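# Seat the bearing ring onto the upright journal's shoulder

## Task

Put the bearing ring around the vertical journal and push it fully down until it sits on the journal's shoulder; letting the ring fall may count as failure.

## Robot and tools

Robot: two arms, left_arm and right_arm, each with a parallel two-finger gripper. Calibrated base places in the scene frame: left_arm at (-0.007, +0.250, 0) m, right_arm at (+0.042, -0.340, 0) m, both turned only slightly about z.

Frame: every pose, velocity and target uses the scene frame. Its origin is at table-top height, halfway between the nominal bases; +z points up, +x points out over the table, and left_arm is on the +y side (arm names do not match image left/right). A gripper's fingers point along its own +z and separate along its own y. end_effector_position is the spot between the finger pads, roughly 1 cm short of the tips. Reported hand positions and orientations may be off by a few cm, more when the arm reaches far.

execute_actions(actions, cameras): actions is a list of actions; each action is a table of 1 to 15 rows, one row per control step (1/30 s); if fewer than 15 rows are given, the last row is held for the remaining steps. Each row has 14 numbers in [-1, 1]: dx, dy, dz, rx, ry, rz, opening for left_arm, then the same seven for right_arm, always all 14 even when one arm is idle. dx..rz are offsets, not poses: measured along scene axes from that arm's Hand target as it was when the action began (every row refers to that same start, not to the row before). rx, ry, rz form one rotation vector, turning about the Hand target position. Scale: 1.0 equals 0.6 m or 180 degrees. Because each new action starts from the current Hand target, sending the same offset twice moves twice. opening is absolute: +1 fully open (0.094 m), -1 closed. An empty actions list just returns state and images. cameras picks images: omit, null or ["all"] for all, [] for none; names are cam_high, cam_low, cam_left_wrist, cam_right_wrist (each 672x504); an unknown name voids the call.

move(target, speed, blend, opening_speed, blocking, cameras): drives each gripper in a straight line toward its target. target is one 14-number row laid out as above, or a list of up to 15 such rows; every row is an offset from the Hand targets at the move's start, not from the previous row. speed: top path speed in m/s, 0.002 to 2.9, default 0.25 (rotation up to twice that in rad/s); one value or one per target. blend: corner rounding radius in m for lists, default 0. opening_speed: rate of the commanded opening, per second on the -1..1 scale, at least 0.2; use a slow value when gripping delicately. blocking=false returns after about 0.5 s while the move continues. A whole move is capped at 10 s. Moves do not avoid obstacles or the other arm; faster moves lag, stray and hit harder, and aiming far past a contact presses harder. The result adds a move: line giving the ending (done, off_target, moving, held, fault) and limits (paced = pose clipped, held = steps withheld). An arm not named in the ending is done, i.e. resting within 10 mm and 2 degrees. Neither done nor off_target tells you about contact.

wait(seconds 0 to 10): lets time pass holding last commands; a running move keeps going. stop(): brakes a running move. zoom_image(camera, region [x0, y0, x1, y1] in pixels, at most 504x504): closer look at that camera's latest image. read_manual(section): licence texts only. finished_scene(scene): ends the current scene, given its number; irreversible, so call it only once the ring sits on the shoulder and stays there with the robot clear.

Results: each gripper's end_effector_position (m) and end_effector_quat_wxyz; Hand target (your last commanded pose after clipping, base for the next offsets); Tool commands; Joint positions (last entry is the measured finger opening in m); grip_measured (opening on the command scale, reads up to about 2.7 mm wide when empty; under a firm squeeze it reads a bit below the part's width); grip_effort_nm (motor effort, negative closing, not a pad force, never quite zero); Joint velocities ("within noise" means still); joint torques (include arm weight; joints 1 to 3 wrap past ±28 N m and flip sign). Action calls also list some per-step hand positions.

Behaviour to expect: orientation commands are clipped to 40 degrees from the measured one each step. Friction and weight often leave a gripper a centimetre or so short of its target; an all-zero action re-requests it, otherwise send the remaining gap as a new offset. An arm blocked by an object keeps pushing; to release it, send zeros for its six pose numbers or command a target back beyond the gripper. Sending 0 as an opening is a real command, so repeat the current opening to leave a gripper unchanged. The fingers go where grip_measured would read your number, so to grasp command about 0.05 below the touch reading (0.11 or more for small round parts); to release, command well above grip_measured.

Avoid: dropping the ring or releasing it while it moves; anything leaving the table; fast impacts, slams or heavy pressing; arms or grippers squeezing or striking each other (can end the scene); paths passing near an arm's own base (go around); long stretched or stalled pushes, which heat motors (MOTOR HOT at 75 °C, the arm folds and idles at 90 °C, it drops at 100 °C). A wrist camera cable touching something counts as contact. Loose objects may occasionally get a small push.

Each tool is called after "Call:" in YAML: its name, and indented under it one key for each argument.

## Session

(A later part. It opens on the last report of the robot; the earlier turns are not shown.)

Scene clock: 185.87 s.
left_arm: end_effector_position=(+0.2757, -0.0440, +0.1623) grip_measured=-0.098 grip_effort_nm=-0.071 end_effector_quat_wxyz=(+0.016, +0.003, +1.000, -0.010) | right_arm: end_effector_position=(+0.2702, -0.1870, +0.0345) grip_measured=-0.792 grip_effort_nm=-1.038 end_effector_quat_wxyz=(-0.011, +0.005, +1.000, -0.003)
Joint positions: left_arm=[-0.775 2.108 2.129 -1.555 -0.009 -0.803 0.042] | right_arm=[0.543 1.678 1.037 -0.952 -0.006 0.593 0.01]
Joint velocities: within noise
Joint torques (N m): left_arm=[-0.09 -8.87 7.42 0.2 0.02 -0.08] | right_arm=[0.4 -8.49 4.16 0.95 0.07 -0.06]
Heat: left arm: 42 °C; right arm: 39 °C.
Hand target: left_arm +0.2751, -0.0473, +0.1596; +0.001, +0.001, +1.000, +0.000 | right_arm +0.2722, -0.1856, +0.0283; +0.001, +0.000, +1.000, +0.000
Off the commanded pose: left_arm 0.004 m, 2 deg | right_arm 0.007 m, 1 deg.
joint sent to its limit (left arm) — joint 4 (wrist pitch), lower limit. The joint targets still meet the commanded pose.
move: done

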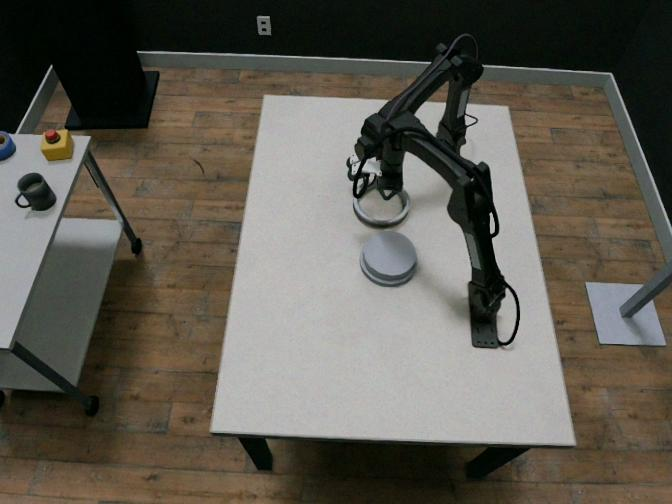

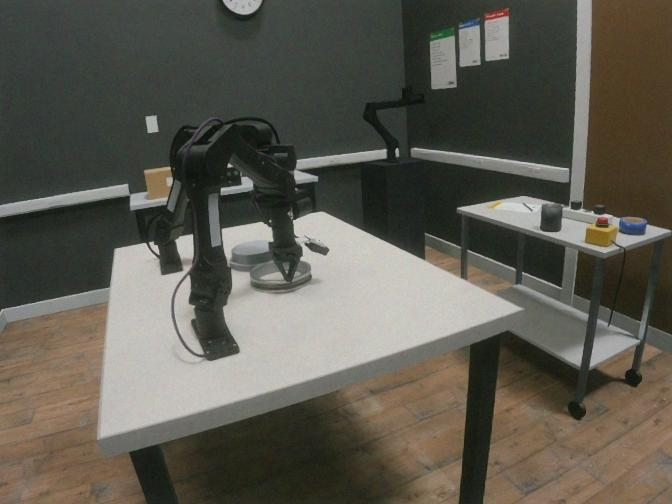

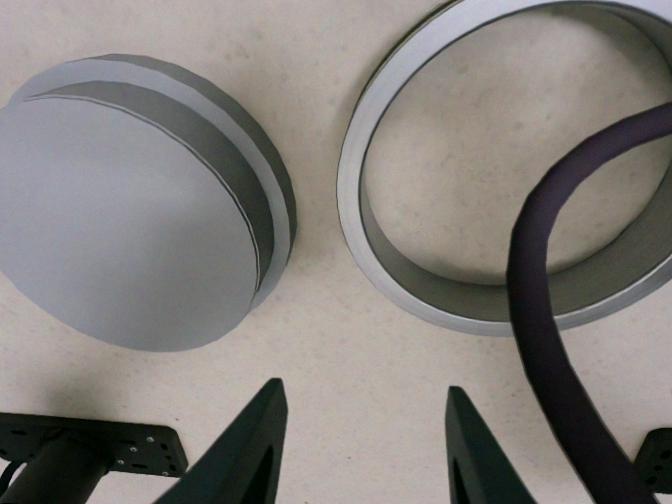

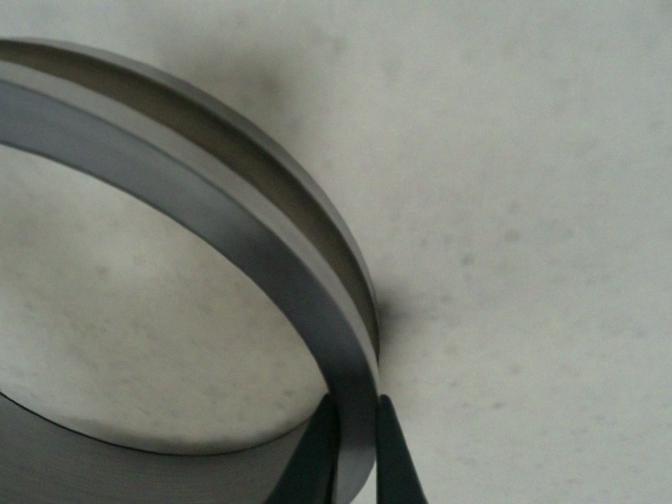

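Call:
move:
  target: [-0.005,0.012,-0.15,0,0,0,-0.1,0,0,0,0,0,0,-0.95]
  speed: 0.15

Call:
zoom_image:
  camera: "cam_low"
  region: [220, 190, 340, 300]

Scene clock: 195.93 s.
left_arm: end_effector_position=(+0.2663, -0.0343, +0.1253) grip_measured=-0.098 grip_effort_nm=-0.066 end_effector_quat_wxyz=(-0.014, +0.003, +1.000, +0.020) | right_arm: end_effector_position=(+0.2702, -0.1870, +0.0345) grip_measured=-0.792 grip_effort_nm=-1.043 end_effector_quat_wxyz=(-0.011, +0.006, +1.000, -0.003)
Joint positions: left_arm=[-0.775 2.111 1.983 -1.491 -0.008 -0.804 0.042] | right_arm=[0.543 1.678 1.037 -0.952 -0.006 0.593 0.01]
Joint velocities: within noise
Joint torques (N m): left_arm=[0.17 -10.61 6.58 0.19 -0.07 0.01] | right_arm=[0.38 -8.51 4.22 0.94 0.07 -0.06]
Heat: left arm: 42 °C; right arm: 38 °C.
Hand target: left_arm +0.2682, -0.0364, +0.1293; -0.008, +0.003, +1.000, +0.014 (not the last commanded pose) | right_arm +0.2721, -0.1857, +0.0284; +0.000, +0.000, +1.000, +0.000
Off the commanded pose: left_arm 0.056 m, 3 deg | right_arm 0.007 m, 1 deg.
move: held (left_arm; a check stopped the path); limits=held
pose unreachable (left arm): on one or more control steps of this call, first in action 0 (counted from 0), this arm could not follow its commanded pose, so it was not sent that pose on those steps. It may still have moved: this result reports where it is.
cause: moving toward the commanded pose would bring a part of the arm too close to another arm (this arm's wrist (the part past joint 4) and the right arm's wrist (the part past joint 4)).

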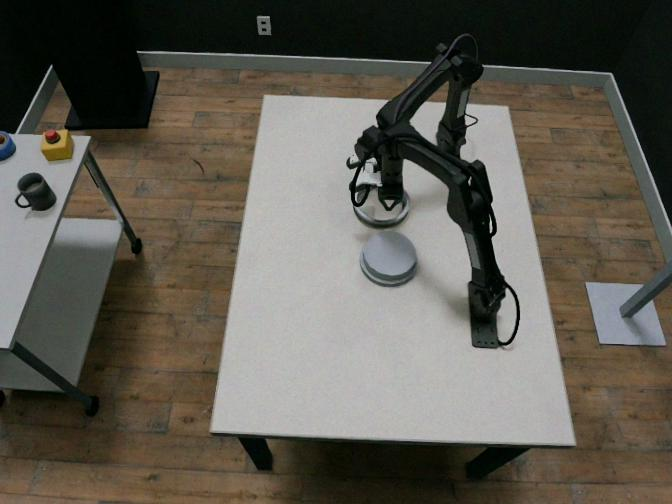

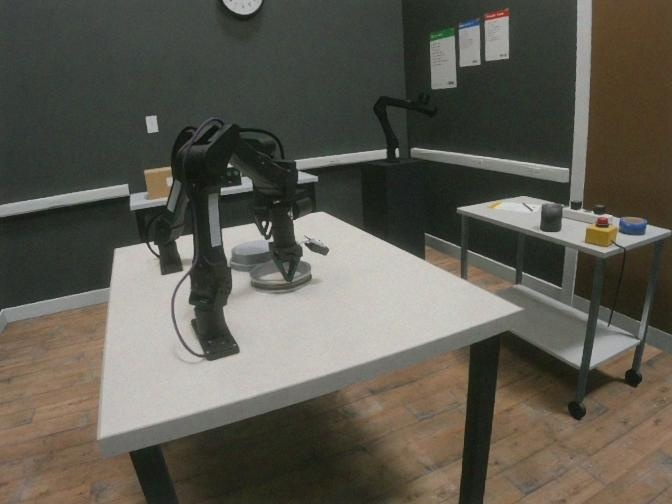

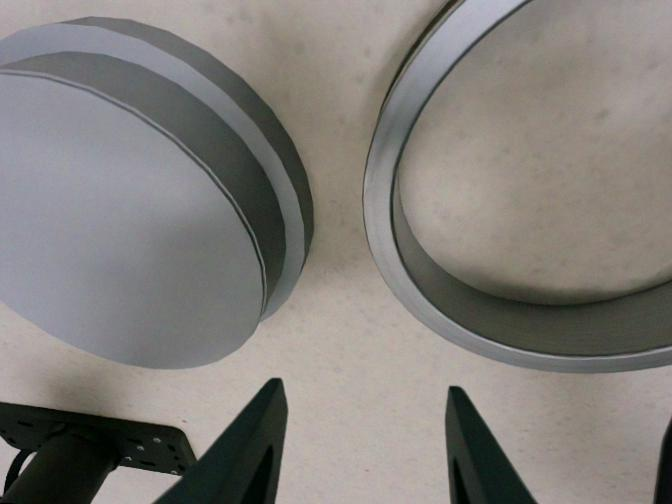

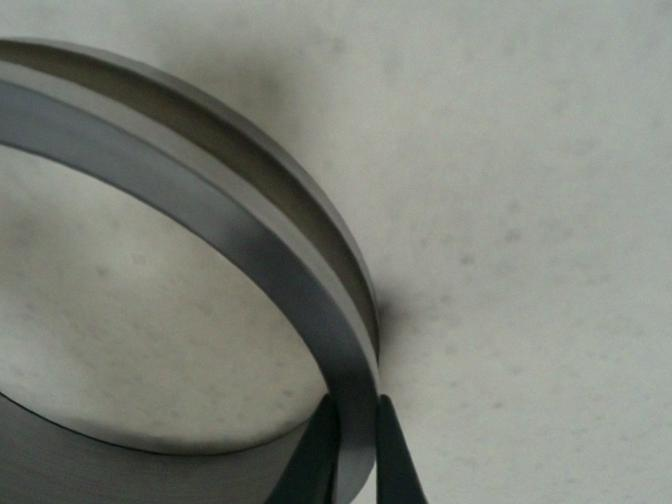

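Scaled by 4.200 from the camera's 672x504 image, which has a finer 960x720 frame.

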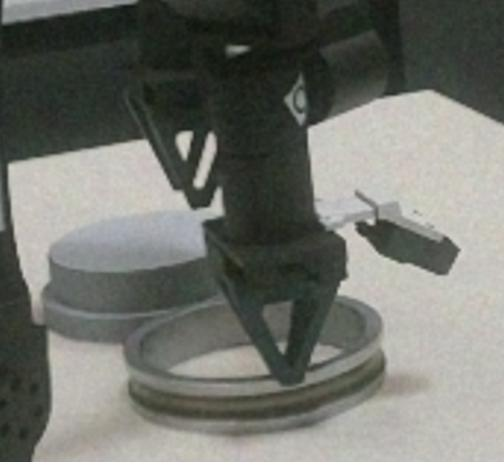

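Call:
move:
  target:
    - [0.01,0.1,0.05,0,0,0,-0.1,0,0,0.005,0,0,0,-0.95]
    - [0.01,0.1,0.05,0,0,0,-0.1,0,0,0.007,0,0,0,-0.3]
    - [0.01,0.1,0.05,-0.067,0,0,-0.1,0,0,0.06,0,0,0,-0.3]
    - [0.01,0.1,0.05,-0.067,0,0,-0.1,0,0,0.06,0.067,0,0,-0.3]
  speed: 0.15

Scene clock: 221.87 s.
left_arm: end_effector_position=(+0.2748, +0.0233, +0.1533) grip_measured=-0.098 grip_effort_nm=-0.061 end_effector_quat_wxyz=(-0.017, +0.001, +0.997, -0.080) | right_arm: end_effector_position=(+0.2677, -0.1885, +0.0550) grip_measured=-0.302 grip_effort_nm=0.085 end_effector_quat_wxyz=(-0.022, +0.004, +0.996, +0.089)
Joint positions: left_arm=[-0.57 1.857 1.725 -1.376 0.151 -0.608 0.042] | right_arm=[0.43 1.575 1.003 -0.955 -0.179 0.482 0.033]
Joint velocities: within noise
Joint torques (N m): left_arm=[0.32 -10.71 4.92 0.62 0.15 0.09] | right_arm=[-0.38 -11.45 6.41 0.72 -0.16 -0.06]
Heat: left arm: 42 °C; right arm: 37 °C.
Hand target: left_arm +0.2743, +0.0236, +0.1594; -0.007, +0.004, +0.996, -0.091 | right_arm +0.2721, -0.1858, +0.0643; +0.000, +0.000, +0.994, +0.105
Off the commanded pose: left_arm 0.006 m, 2 deg | right_arm 0.011 m, 3 deg.
move: off_target (right_arm)

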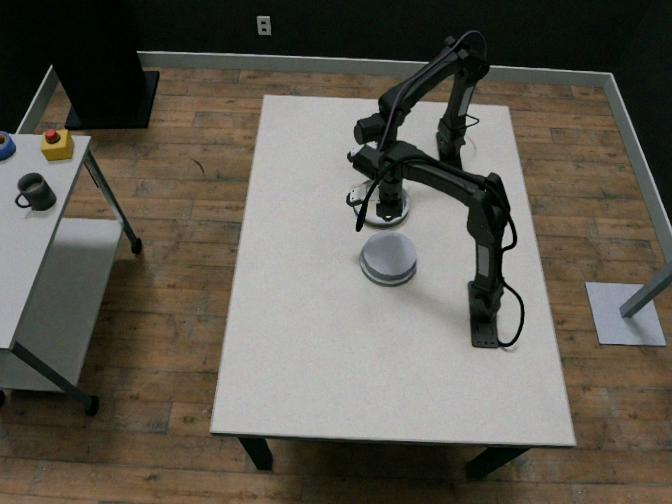

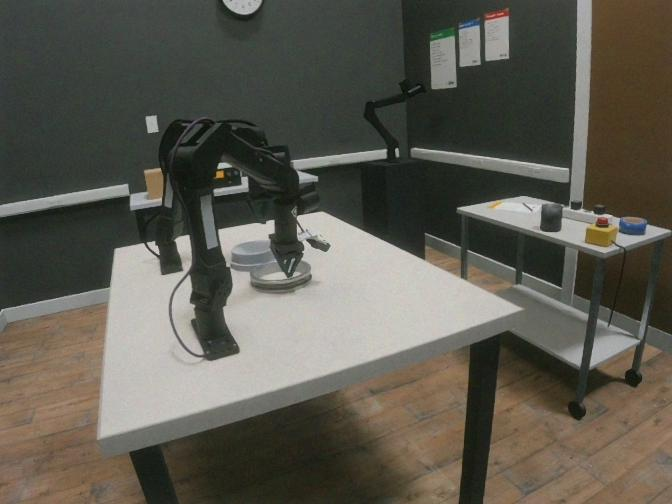

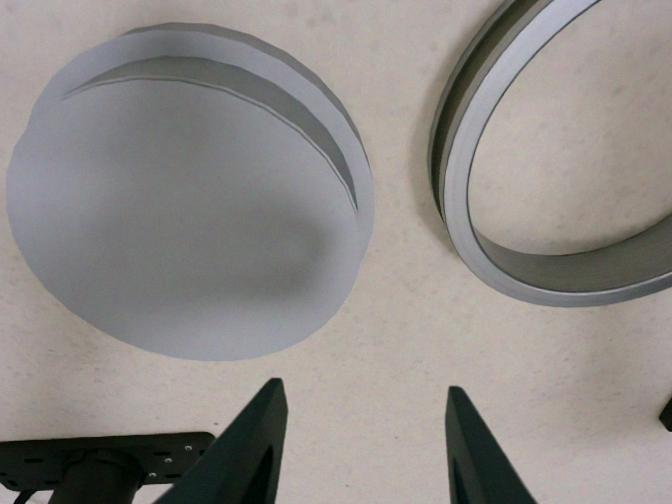

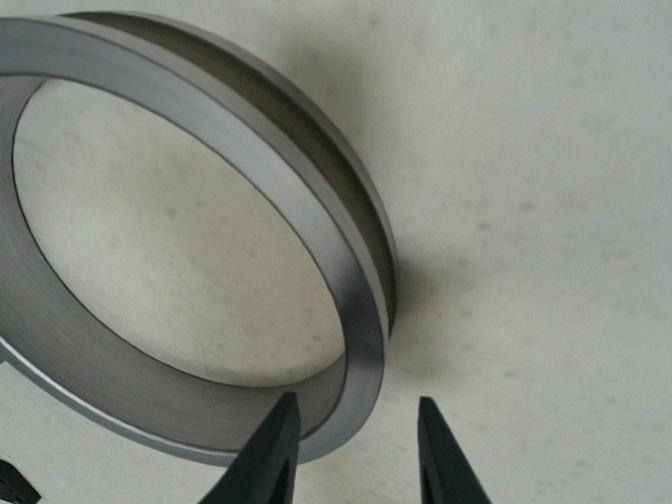

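Call:
move:
  target: [-0.003,-0.098,-0.15,0,0,0,-0.1,0,0,-0.06,0,0,0,-0.3]
  speed: 0.1

Call:
zoom_image:
  camera: "cam_low"
  region: [220, 190, 340, 300]

Scene clock: 256.73 s.
left_arm: end_effector_position=(+0.2731, -0.0354, +0.0802) grip_measured=-0.098 grip_effort_nm=-0.061 end_effector_quat_wxyz=(-0.002, +0.008, +0.995, -0.099) | right_arm: end_effector_position=(+0.2706, -0.1868, +0.0323) grip_measured=-0.302 grip_effort_nm=0.090 end_effector_quat_wxyz=(+0.001, +0.002, +0.995, +0.102)
Joint positions: left_arm=[-0.694 1.952 1.555 -1.045 0.151 -0.724 0.042] | right_arm=[0.43 1.575 0.902 -0.802 -0.18 0.482 0.033]
Joint velocities: within noise
Joint torques (N m): left_arm=[0.08 -7.87 5.14 0.74 0.02 -0.04] | right_arm=[-0.39 -6.15 6.35 0.81 -0.17 -0.05]
Heat: left arm: 45 °C; right arm: 40 °C.
Hand target: left_arm +0.2725, -0.0352, +0.0693; -0.007, +0.004, +0.996, -0.091 | right_arm +0.2721, -0.1857, +0.0283; +0.000, +0.000, +0.994, +0.105
Off the commanded pose: left_arm 0.011 m, 1 deg | right_arm 0.004 m, 0 deg.
move: off_target (left_arm)

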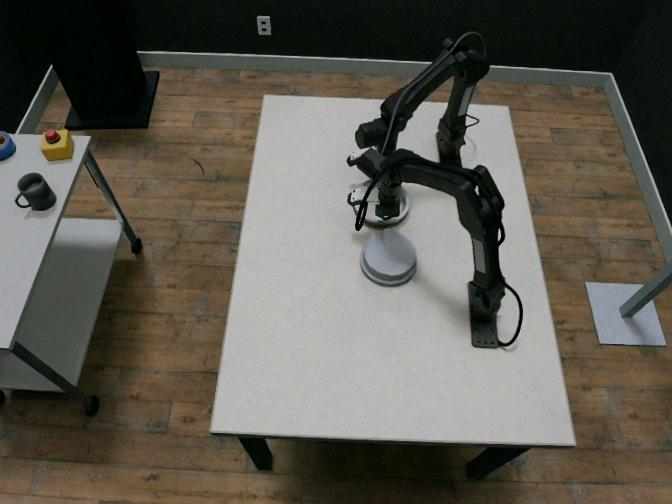

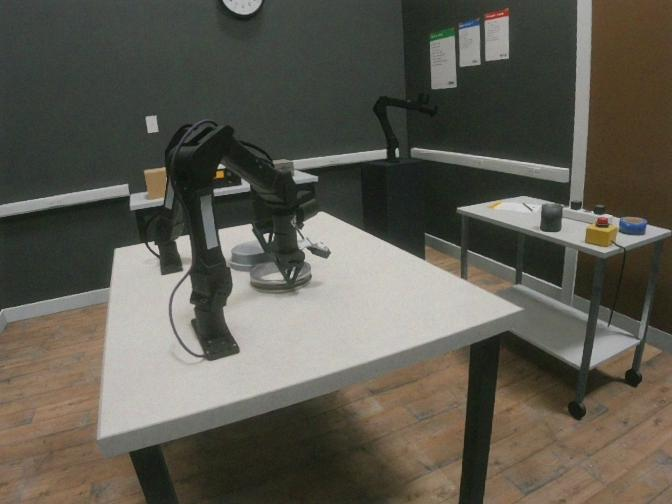

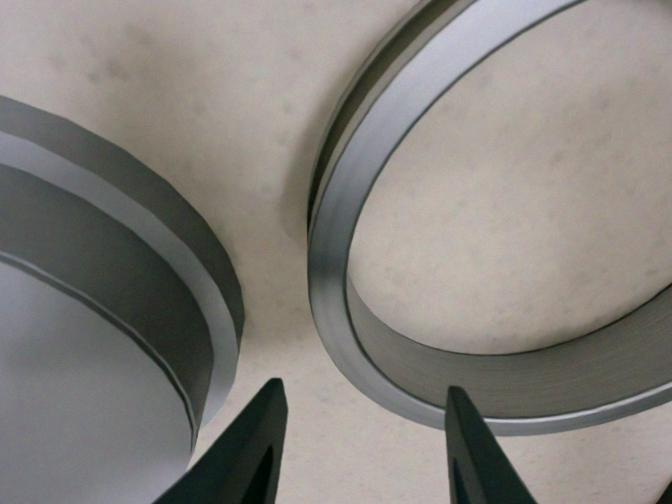

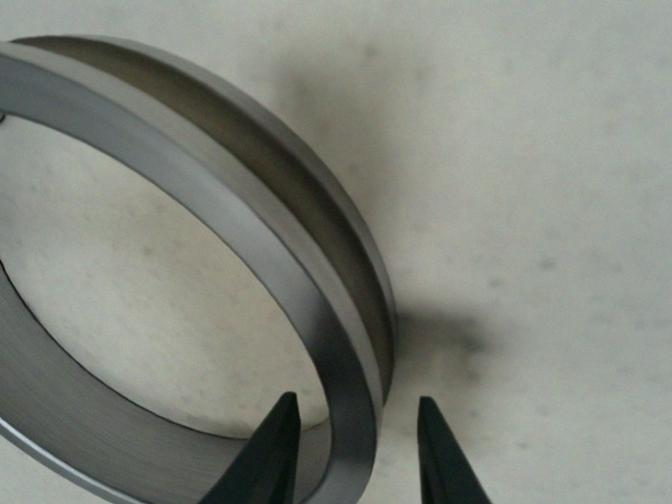

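Scaled by 4.200 from the camera's 672x504 image, which has a finer 960x720 frame.

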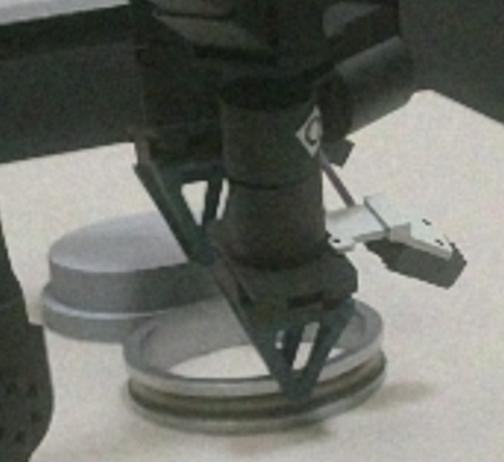

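Call:
move:
  target: [-0.003,0.006,-0.06,0,0,0,-0.2,0,0,0,0,0,0,-0.3]
  speed: 0.08

Call:
zoom_image:
  camera: "cam_left_wrist"
  region: [180, 250, 560, 504]

Scene clock: 271.47 s.
left_arm: end_effector_position=(+0.2710, -0.0335, +0.0443) grip_measured=-0.198 grip_effort_nm=-0.071 end_effector_quat_wxyz=(-0.002, +0.007, +0.995, -0.099) | right_arm: end_effector_position=(+0.2708, -0.1867, +0.0323) grip_measured=-0.302 grip_effort_nm=0.081 end_effector_quat_wxyz=(+0.002, +0.002, +0.995, +0.102)
Joint positions: left_arm=[-0.694 1.972 1.438 -0.908 0.151 -0.724 0.038] | right_arm=[0.43 1.575 0.902 -0.801 -0.18 0.482 0.033]
Joint velocities: within noise
Joint torques (N m): left_arm=[0.36 -7.84 4.93 0.73 -0.04 0.01] | right_arm=[-0.39 -6.15 6.34 0.84 -0.18 -0.05]
Heat: left arm: 44 °C; right arm: 38 °C.
Hand target: left_arm +0.2706, -0.0315, +0.0332; -0.007, +0.004, +0.996, -0.091 | right_arm +0.2722, -0.1857, +0.0283; +0.000, +0.000, +0.994, +0.105
Off the commanded pose: left_arm 0.011 m, 1 deg | right_arm 0.004 m, 0 deg.
move: off_target (left_arm)

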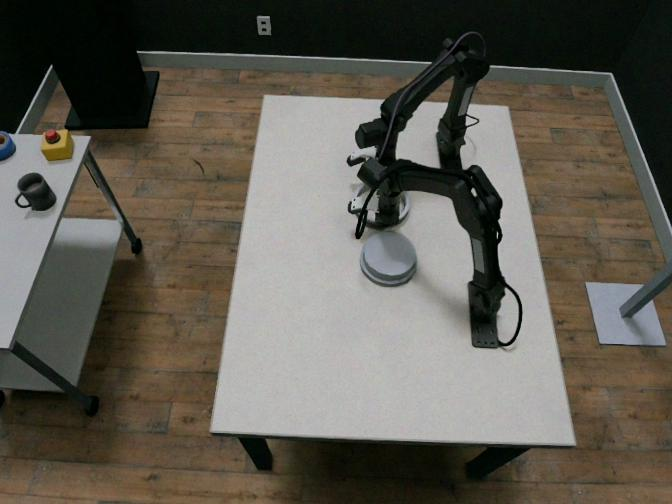

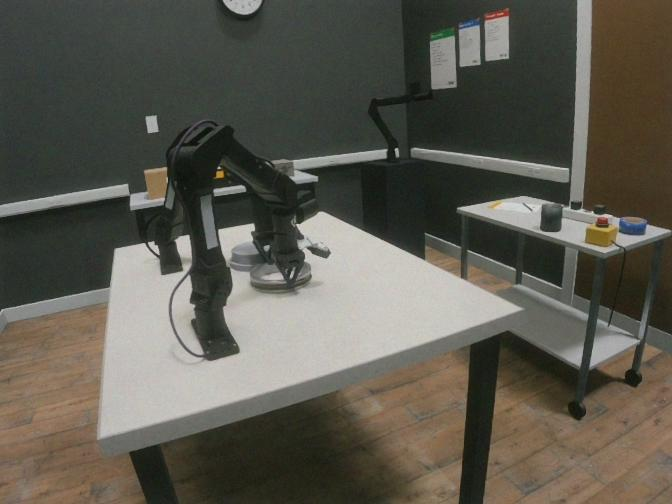

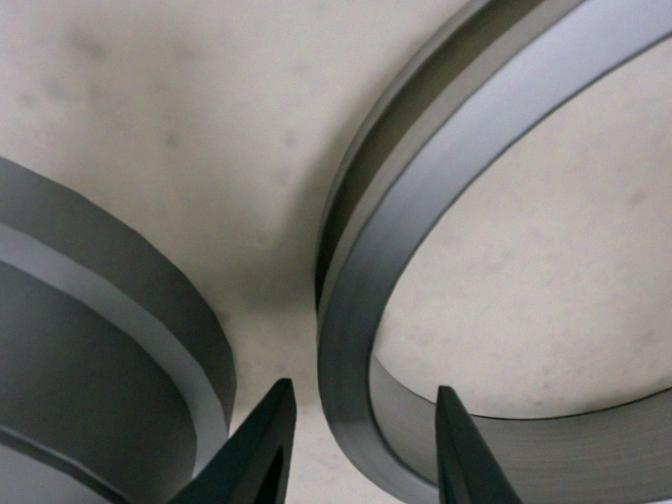

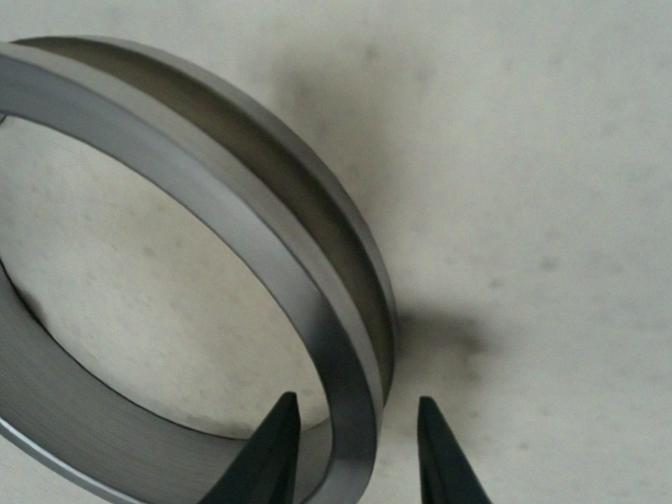

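Scaled by 1.326 from the camera's 672x504 image, which has a finer 960x720 frame.

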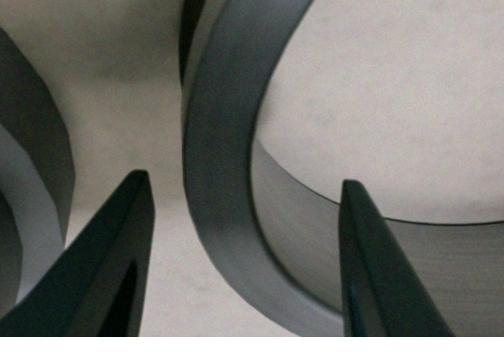

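Call:
move:
  target:
    - [0,0.005,-0.018,0,0,0,-0.3,0,0,0,0,0,0,-0.3]
    - [0,0.005,-0.018,0,0,0,-0.6,0,0,0,0,0,0,-0.6]
  speed: 0.05
  opening_speed: 0.3

Call:
zoom_image:
  camera: "cam_left_wrist"
  region: [180, 250, 560, 504]

Scene clock: 281.23 s.
left_arm: end_effector_position=(+0.2713, -0.0329, +0.0367) grip_measured=-0.598 grip_effort_nm=-0.066 end_effector_quat_wxyz=(+0.002, +0.007, +0.995, -0.102) | right_arm: end_effector_position=(+0.2708, -0.1866, +0.0323) grip_measured=-0.598 grip_effort_nm=-0.115 end_effector_quat_wxyz=(+0.002, +0.001, +0.995, +0.102)
Joint positions: left_arm=[-0.693 1.972 1.405 -0.866 0.151 -0.724 0.019] | right_arm=[0.43 1.575 0.902 -0.801 -0.18 0.481 0.019]
Joint velocities: within noise
Joint torques (N m): left_arm=[0.31 -7.43 4.79 0.75 0.01 0.05] | right_arm=[-0.42 -6.16 6.37 0.84 -0.18 -0.05]
Heat: left arm: 41 °C; right arm: 38 °C.
Hand target: left_arm +0.2707, -0.0285, +0.0225; -0.007, +0.004, +0.996, -0.091 | right_arm +0.2722, -0.1857, +0.0283; +0.000, +0.000, +0.994, +0.105
Off the commanded pose: left_arm 0.015 m, 2 deg | right_arm 0.004 m, 0 deg.
move: off_target (left_arm); target 2's new opening was sent with left_arm's hand 0.015 m and 2 deg from that target

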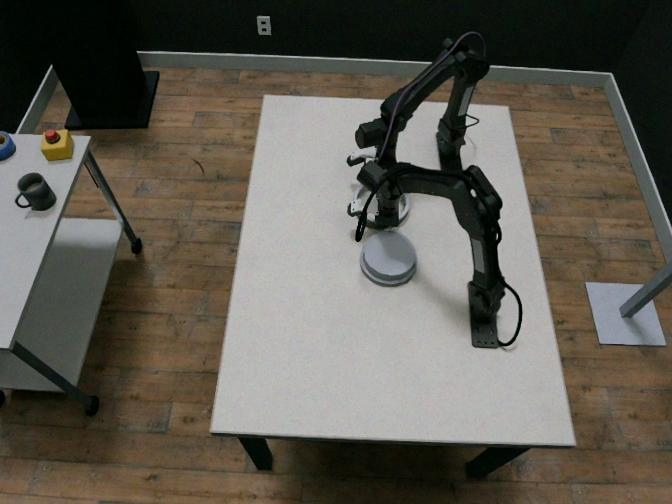

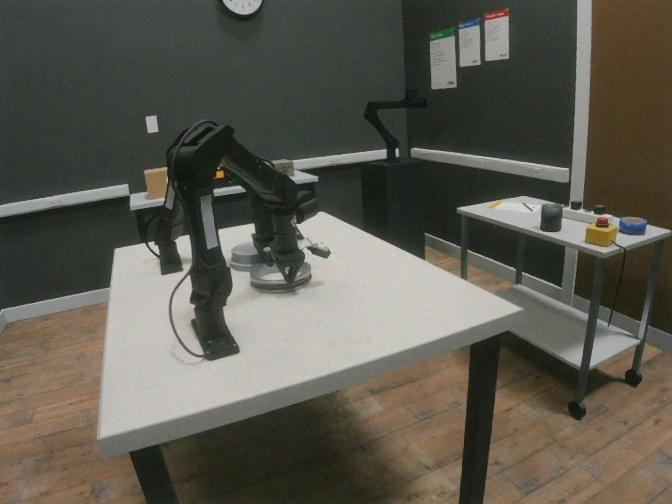

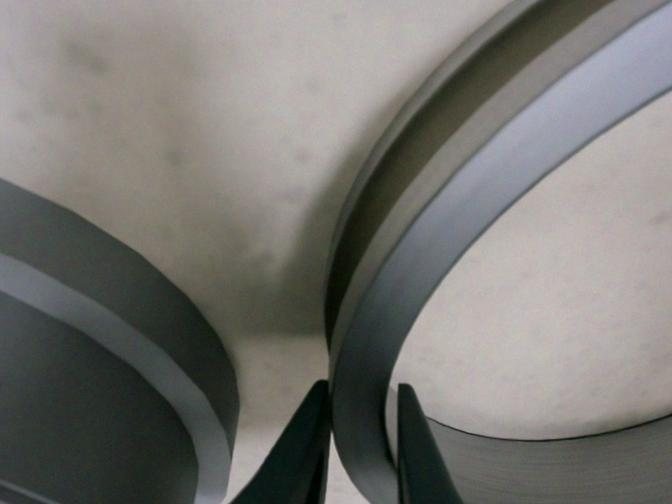

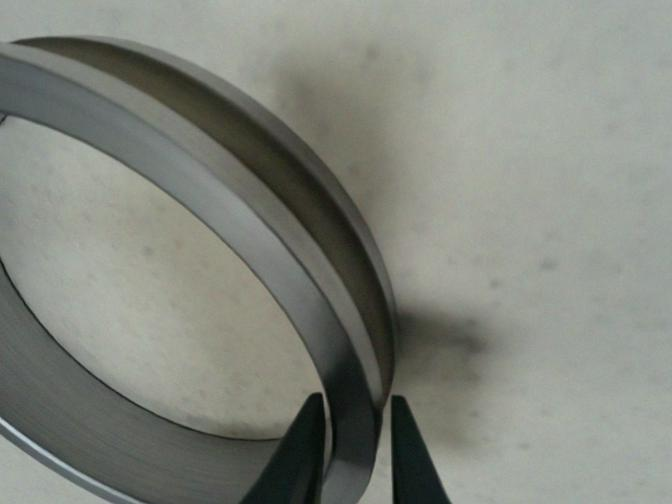

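Scaled by 1.326 from the camera's 672x504 image, which has a finer 960x720 frame.

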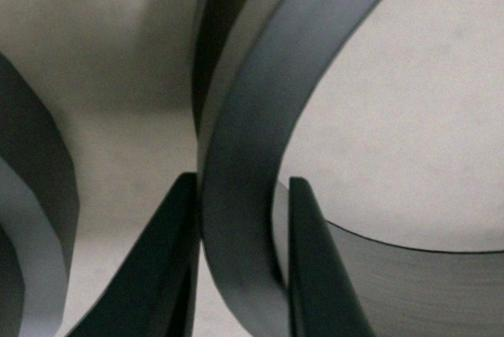

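Call:
move:
  target: [0,0,0,0,0,0,-0.97,0,0,0,0,0,0,-0.97]
  opening_speed: 0.2
  cameras: []

Call:
move:
  target: [0,0,0.104,0,0,0,-0.97,0,0,0.095,0,0,0,-0.97]
  speed: 0.04

Call:
zoom_image:
  camera: "cam_low"
  region: [220, 190, 340, 300]

Scene clock: 290.87 s.
left_arm: end_effector_position=(+0.2717, -0.0325, +0.0367) grip_measured=-0.741 grip_effort_nm=-1.013 end_effector_quat_wxyz=(+0.001, -0.006, +0.995, -0.102) | right_arm: end_effector_position=(+0.2708, -0.1866, +0.0323) grip_measured=-0.775 grip_effort_nm=-1.038 end_effector_quat_wxyz=(+0.002, +0.002, +0.995, +0.102)
Joint positions: left_arm=[-0.691 1.972 1.405 -0.866 0.151 -0.748 0.012] | right_arm=[0.43 1.575 0.902 -0.801 -0.181 0.483 0.011]
Joint velocities: within noise
Joint torques (N m): left_arm=[0.28 -7.46 4.79 0.71 0 0.25] | right_arm=[-0.39 -6.16 6.34 0.84 -0.16 -0.07]
Heat: left arm: 40 °C; right arm: 37 °C.
Hand target: left_arm +0.2706, -0.0285, +0.0225; -0.007, +0.004, +0.996, -0.091 | right_arm +0.2722, -0.1857, +0.0283; +0.000, +0.000, +0.994, +0.105
Off the commanded pose: left_arm 0.015 m, 2 deg | right_arm 0.004 m, 0 deg.
move: off_target (left_arm)
No camera images: "cameras" was empty.

Scene clock: 292.87 s.
left_arm: end_effector_position=(+0.2670, -0.0302, +0.0623) grip_measured=-0.749 grip_effort_nm=-1.009 end_effector_quat_wxyz=(-0.020, -0.006, +0.996, -0.088) | right_arm: end_effector_position=(+0.2605, -0.1891, +0.0558) grip_measured=-0.776 grip_effort_nm=-1.043 end_effector_quat_wxyz=(-0.038, +0.010, +0.995, +0.090)
Joint positions: left_arm=[-0.692 1.972 1.515 -1.027 0.157 -0.745 0.012] | right_arm=[0.43 1.575 1.005 -0.985 -0.194 0.491 0.011]
Joint velocities: within noise
Joint torques (N m): left_arm=[0.14 -12.15 9.36 -0.12 -0.07 0.23] | right_arm=[-0.24 -13.81 11.77 0.17 -0.02 -0.13]
Heat: left arm: 40 °C; right arm: 38 °C.
Hand target: left_arm +0.2707, -0.0285, +0.0849; -0.007, +0.004, +0.996, -0.091 | right_arm +0.2722, -0.1857, +0.0853; +0.000, +0.000, +0.994, +0.105
Off the commanded pose: left_arm 0.023 m, 2 deg | right_arm 0.032 m, 5 deg.
move: off_target (left_arm, right_arm)

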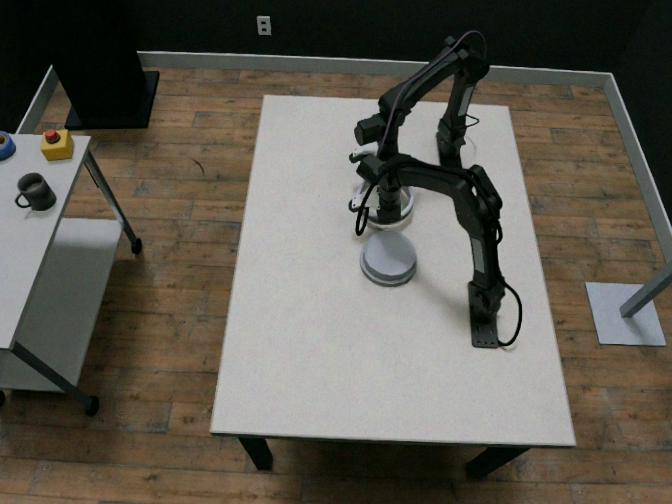

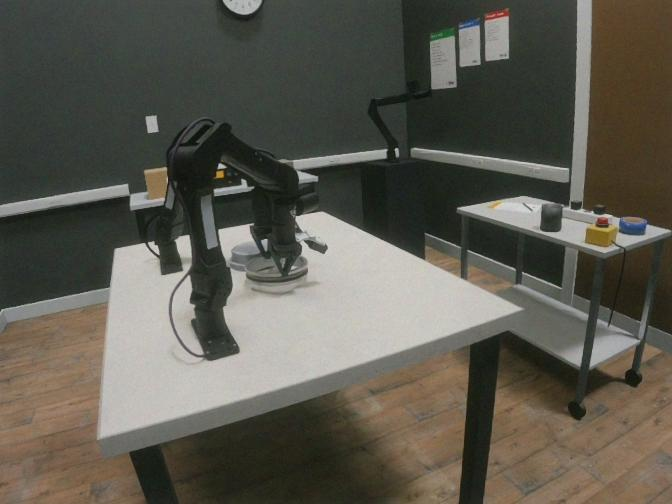

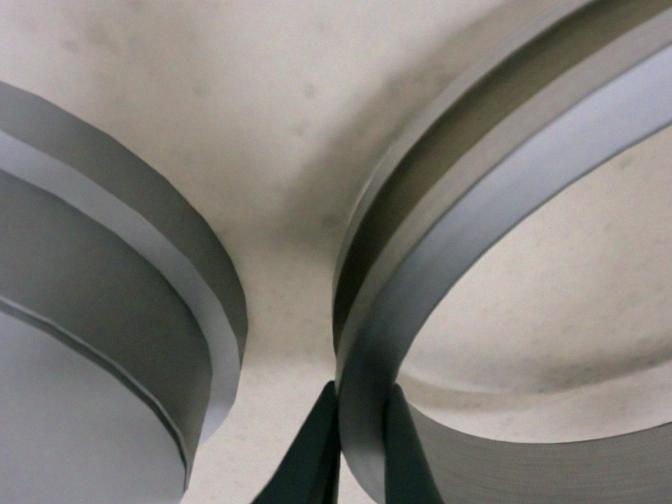

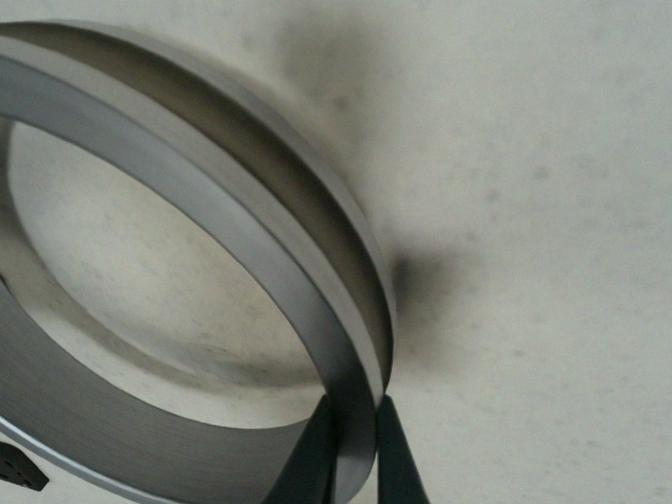

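Scaled by 4.200 from the camera's 672x504 image, which has a finer 960x720 frame.

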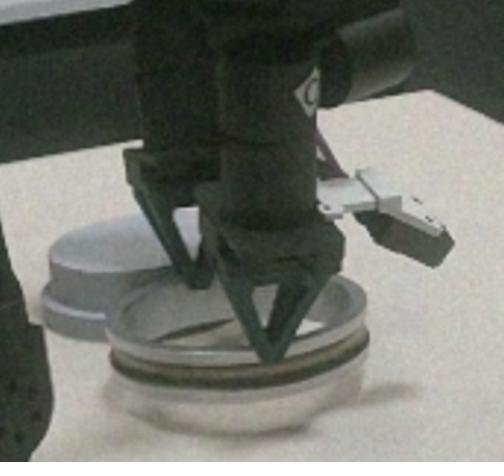

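Call:
move:
  target:
    - [0.005,0,0.09,0,-0.013,0,-0.97,0.016,0.003,0.102,0,-0.024,0,-0.97]
    - [0.005,0.27,0.09,0,-0.013,0,-0.97,0.016,0.273,0.102,0,-0.024,0,-0.97]
  speed: 0.07

Call:
zoom_image:
  camera: "cam_low"
  region: [210, 180, 330, 290]

Call:
zoom_image:
  camera: "cam_high"
  region: [330, 190, 450, 300]

Scene clock: 341.00 s.
left_arm: end_effector_position=(+0.2764, +0.1312, +0.1221) grip_measured=-0.751 grip_effort_nm=-1.009 end_effector_quat_wxyz=(-0.007, -0.005, +0.997, -0.083) | right_arm: end_effector_position=(+0.2720, -0.0305, +0.1266) grip_measured=-0.778 grip_effort_nm=-1.043 end_effector_quat_wxyz=(+0.014, +0.003, +0.996, +0.087)
Joint positions: left_arm=[-0.27 1.667 1.374 -1.241 0.162 -0.317 0.012] | right_arm=[0.849 1.861 1.62 -1.177 -0.087 0.901 0.01]
Joint velocities: within noise
Joint torques (N m): left_arm=[0.58 -10.89 6.38 0.2 0.08 0.2] | right_arm=[0.03 -11.92 13.12 0.66 0.1 -0.08]
Heat: left arm: 45 °C; right arm: 43 °C.
Hand target: left_arm +0.2736, +0.1335, +0.1388; +0.013, +0.006, +0.996, -0.091 | right_arm +0.2817, -0.0218, +0.1465; +0.038, -0.004, +0.994, +0.105
Off the commanded pose: left_arm 0.017 m, 3 deg | right_arm 0.024 m, 4 deg.
move: off_target (left_arm, right_arm)

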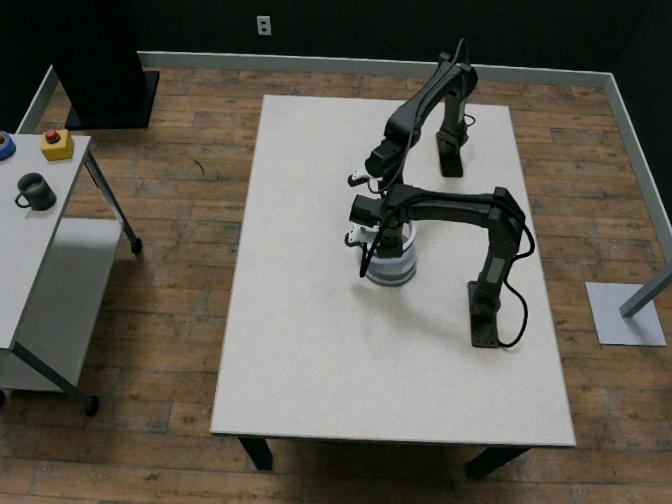

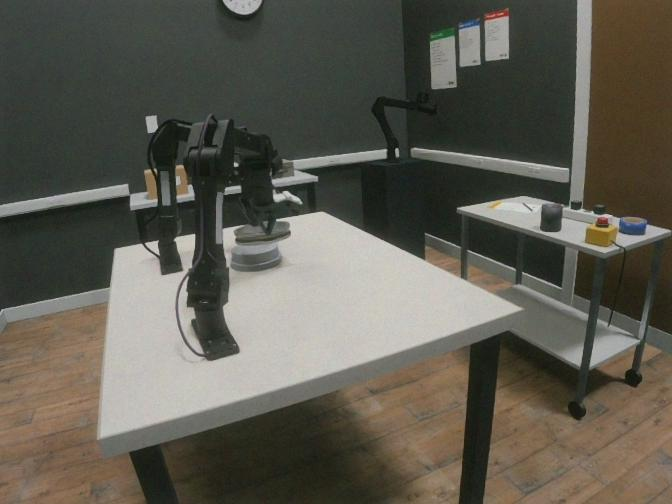

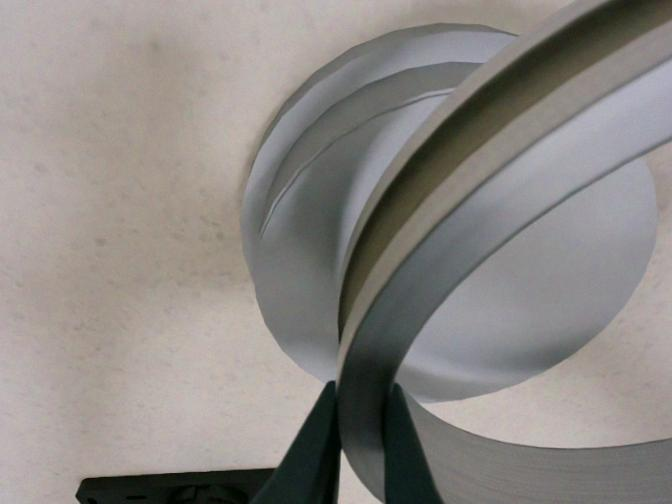

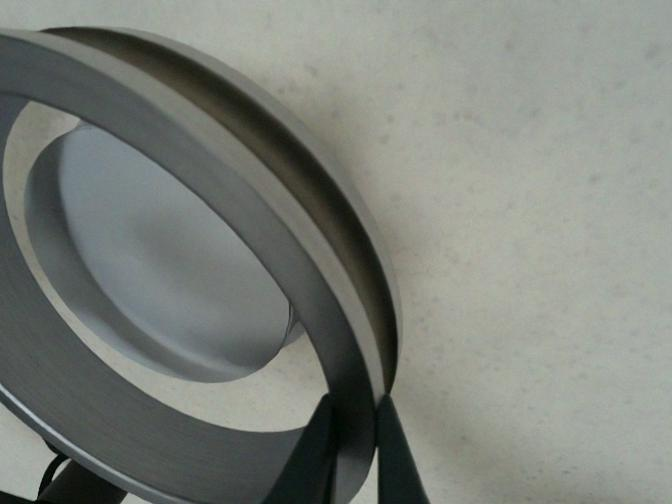

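Scaled by 4.200 from the camera's 672x504 image, which has a finer 960x720 frame.

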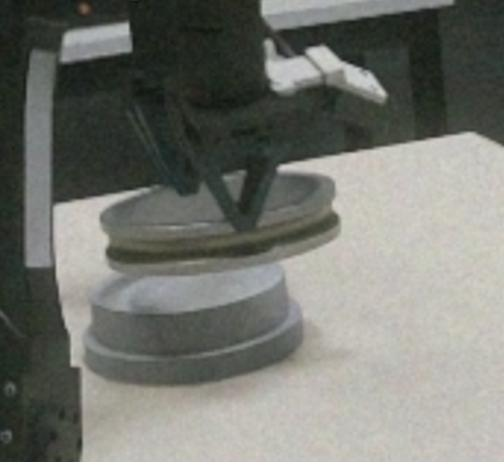

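Scaled by 4.200 from the camera's 672x504 image, which has a finer 960x720 frame.

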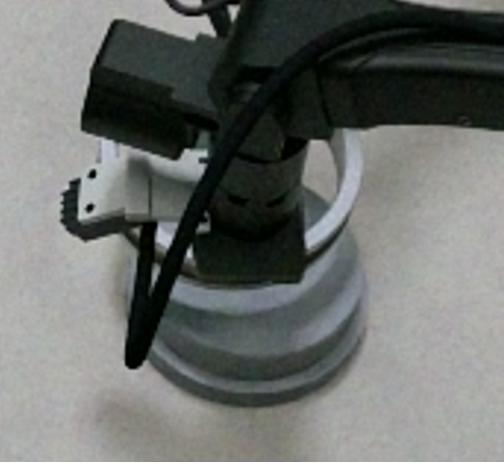

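Call:
move:
  target: [0,0.05,-0.02,0,0,0,-0.97,0,0.05,-0.02,0,0,0,-0.97]
  speed: 0.06

Call:
zoom_image:
  camera: "cam_low"
  region: [210, 190, 310, 290]

Call:
zoom_image:
  camera: "cam_high"
  region: [330, 190, 450, 300]

Scene clock: 357.43 s.
left_arm: end_effector_position=(+0.2713, +0.1612, +0.1117) grip_measured=-0.751 grip_effort_nm=-1.009 end_effector_quat_wxyz=(-0.017, -0.006, +0.996, -0.084) | right_arm: end_effector_position=(+0.2689, -0.0015, +0.1147) grip_measured=-0.779 grip_effort_nm=-1.038 end_effector_quat_wxyz=(+0.009, +0.001, +0.996, +0.085)
Joint positions: left_arm=[-0.171 1.644 1.307 -1.232 0.172 -0.218 0.012] | right_arm=[0.9 1.953 1.699 -1.167 -0.086 0.949 0.01]
Joint velocities: within noise
Joint torques (N m): left_arm=[0.8 -10.44 5.97 0.35 0.09 0.28] | right_arm=[-0.21 -12.89 13.03 0.74 0.18 -0.12]
Heat: left arm: 46 °C; right arm: 43 °C.
Hand target: left_arm +0.2736, +0.1635, +0.1269; +0.013, +0.006, +0.996, -0.091 | right_arm +0.2818, +0.0081, +0.1344; +0.038, -0.004, +0.994, +0.105
Off the commanded pose: left_arm 0.015 m, 4 deg | right_arm 0.025 m, 4 deg.
move: off_target (left_arm, right_arm)

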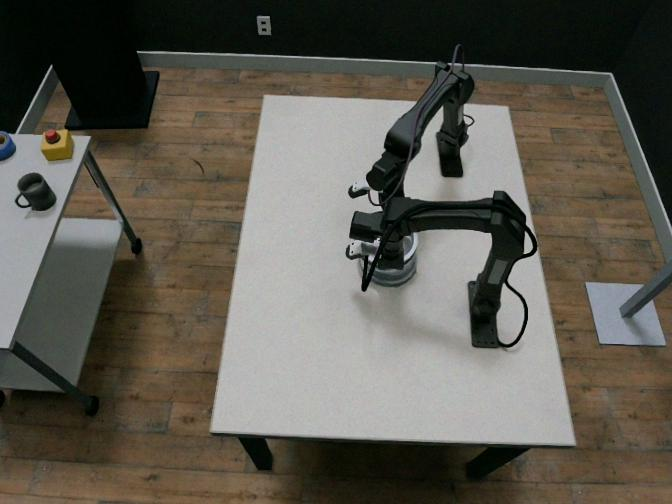

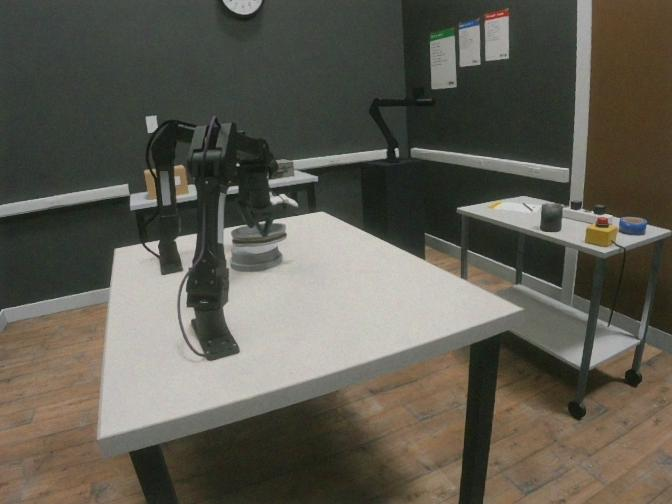

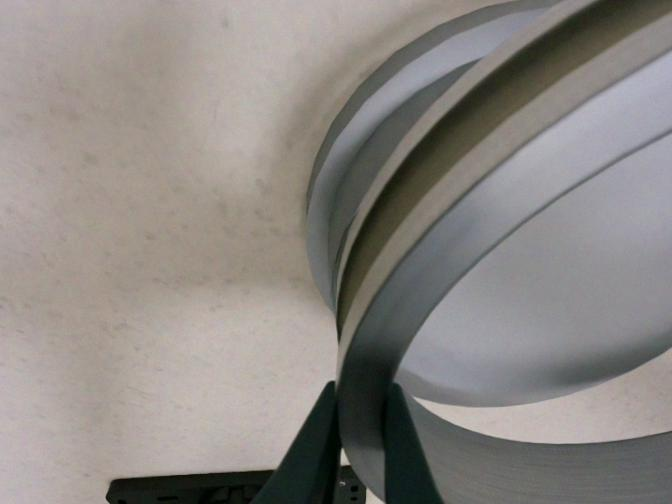

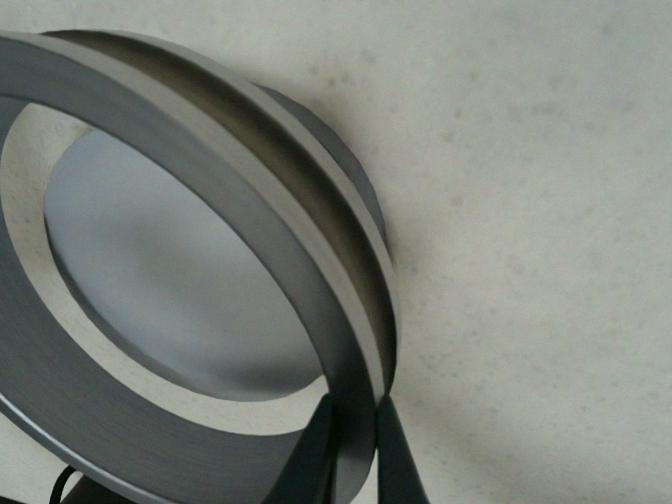

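Scaled by 5.040 from the camera's 672x504 image, which has a finer 960x720 frame.

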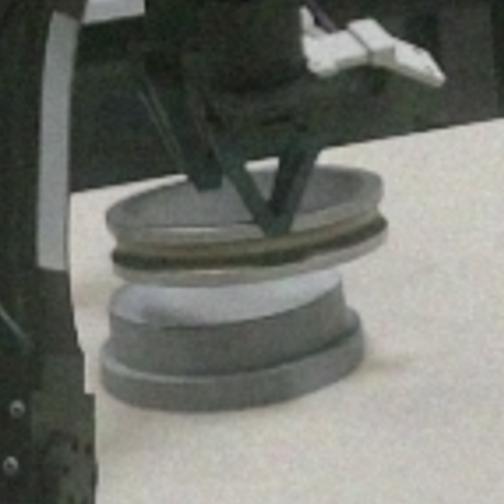

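Scaled by 4.200 from the camera's 672x504 image, which has a finer 960x720 frame.

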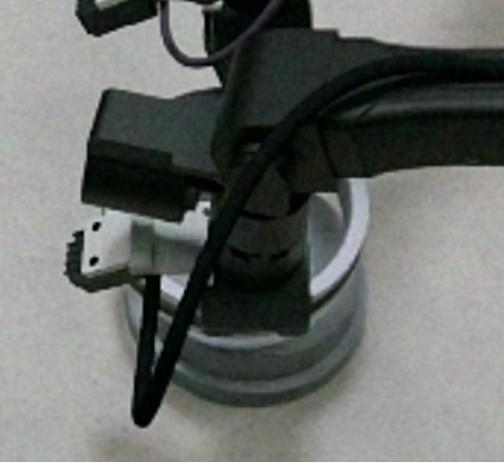

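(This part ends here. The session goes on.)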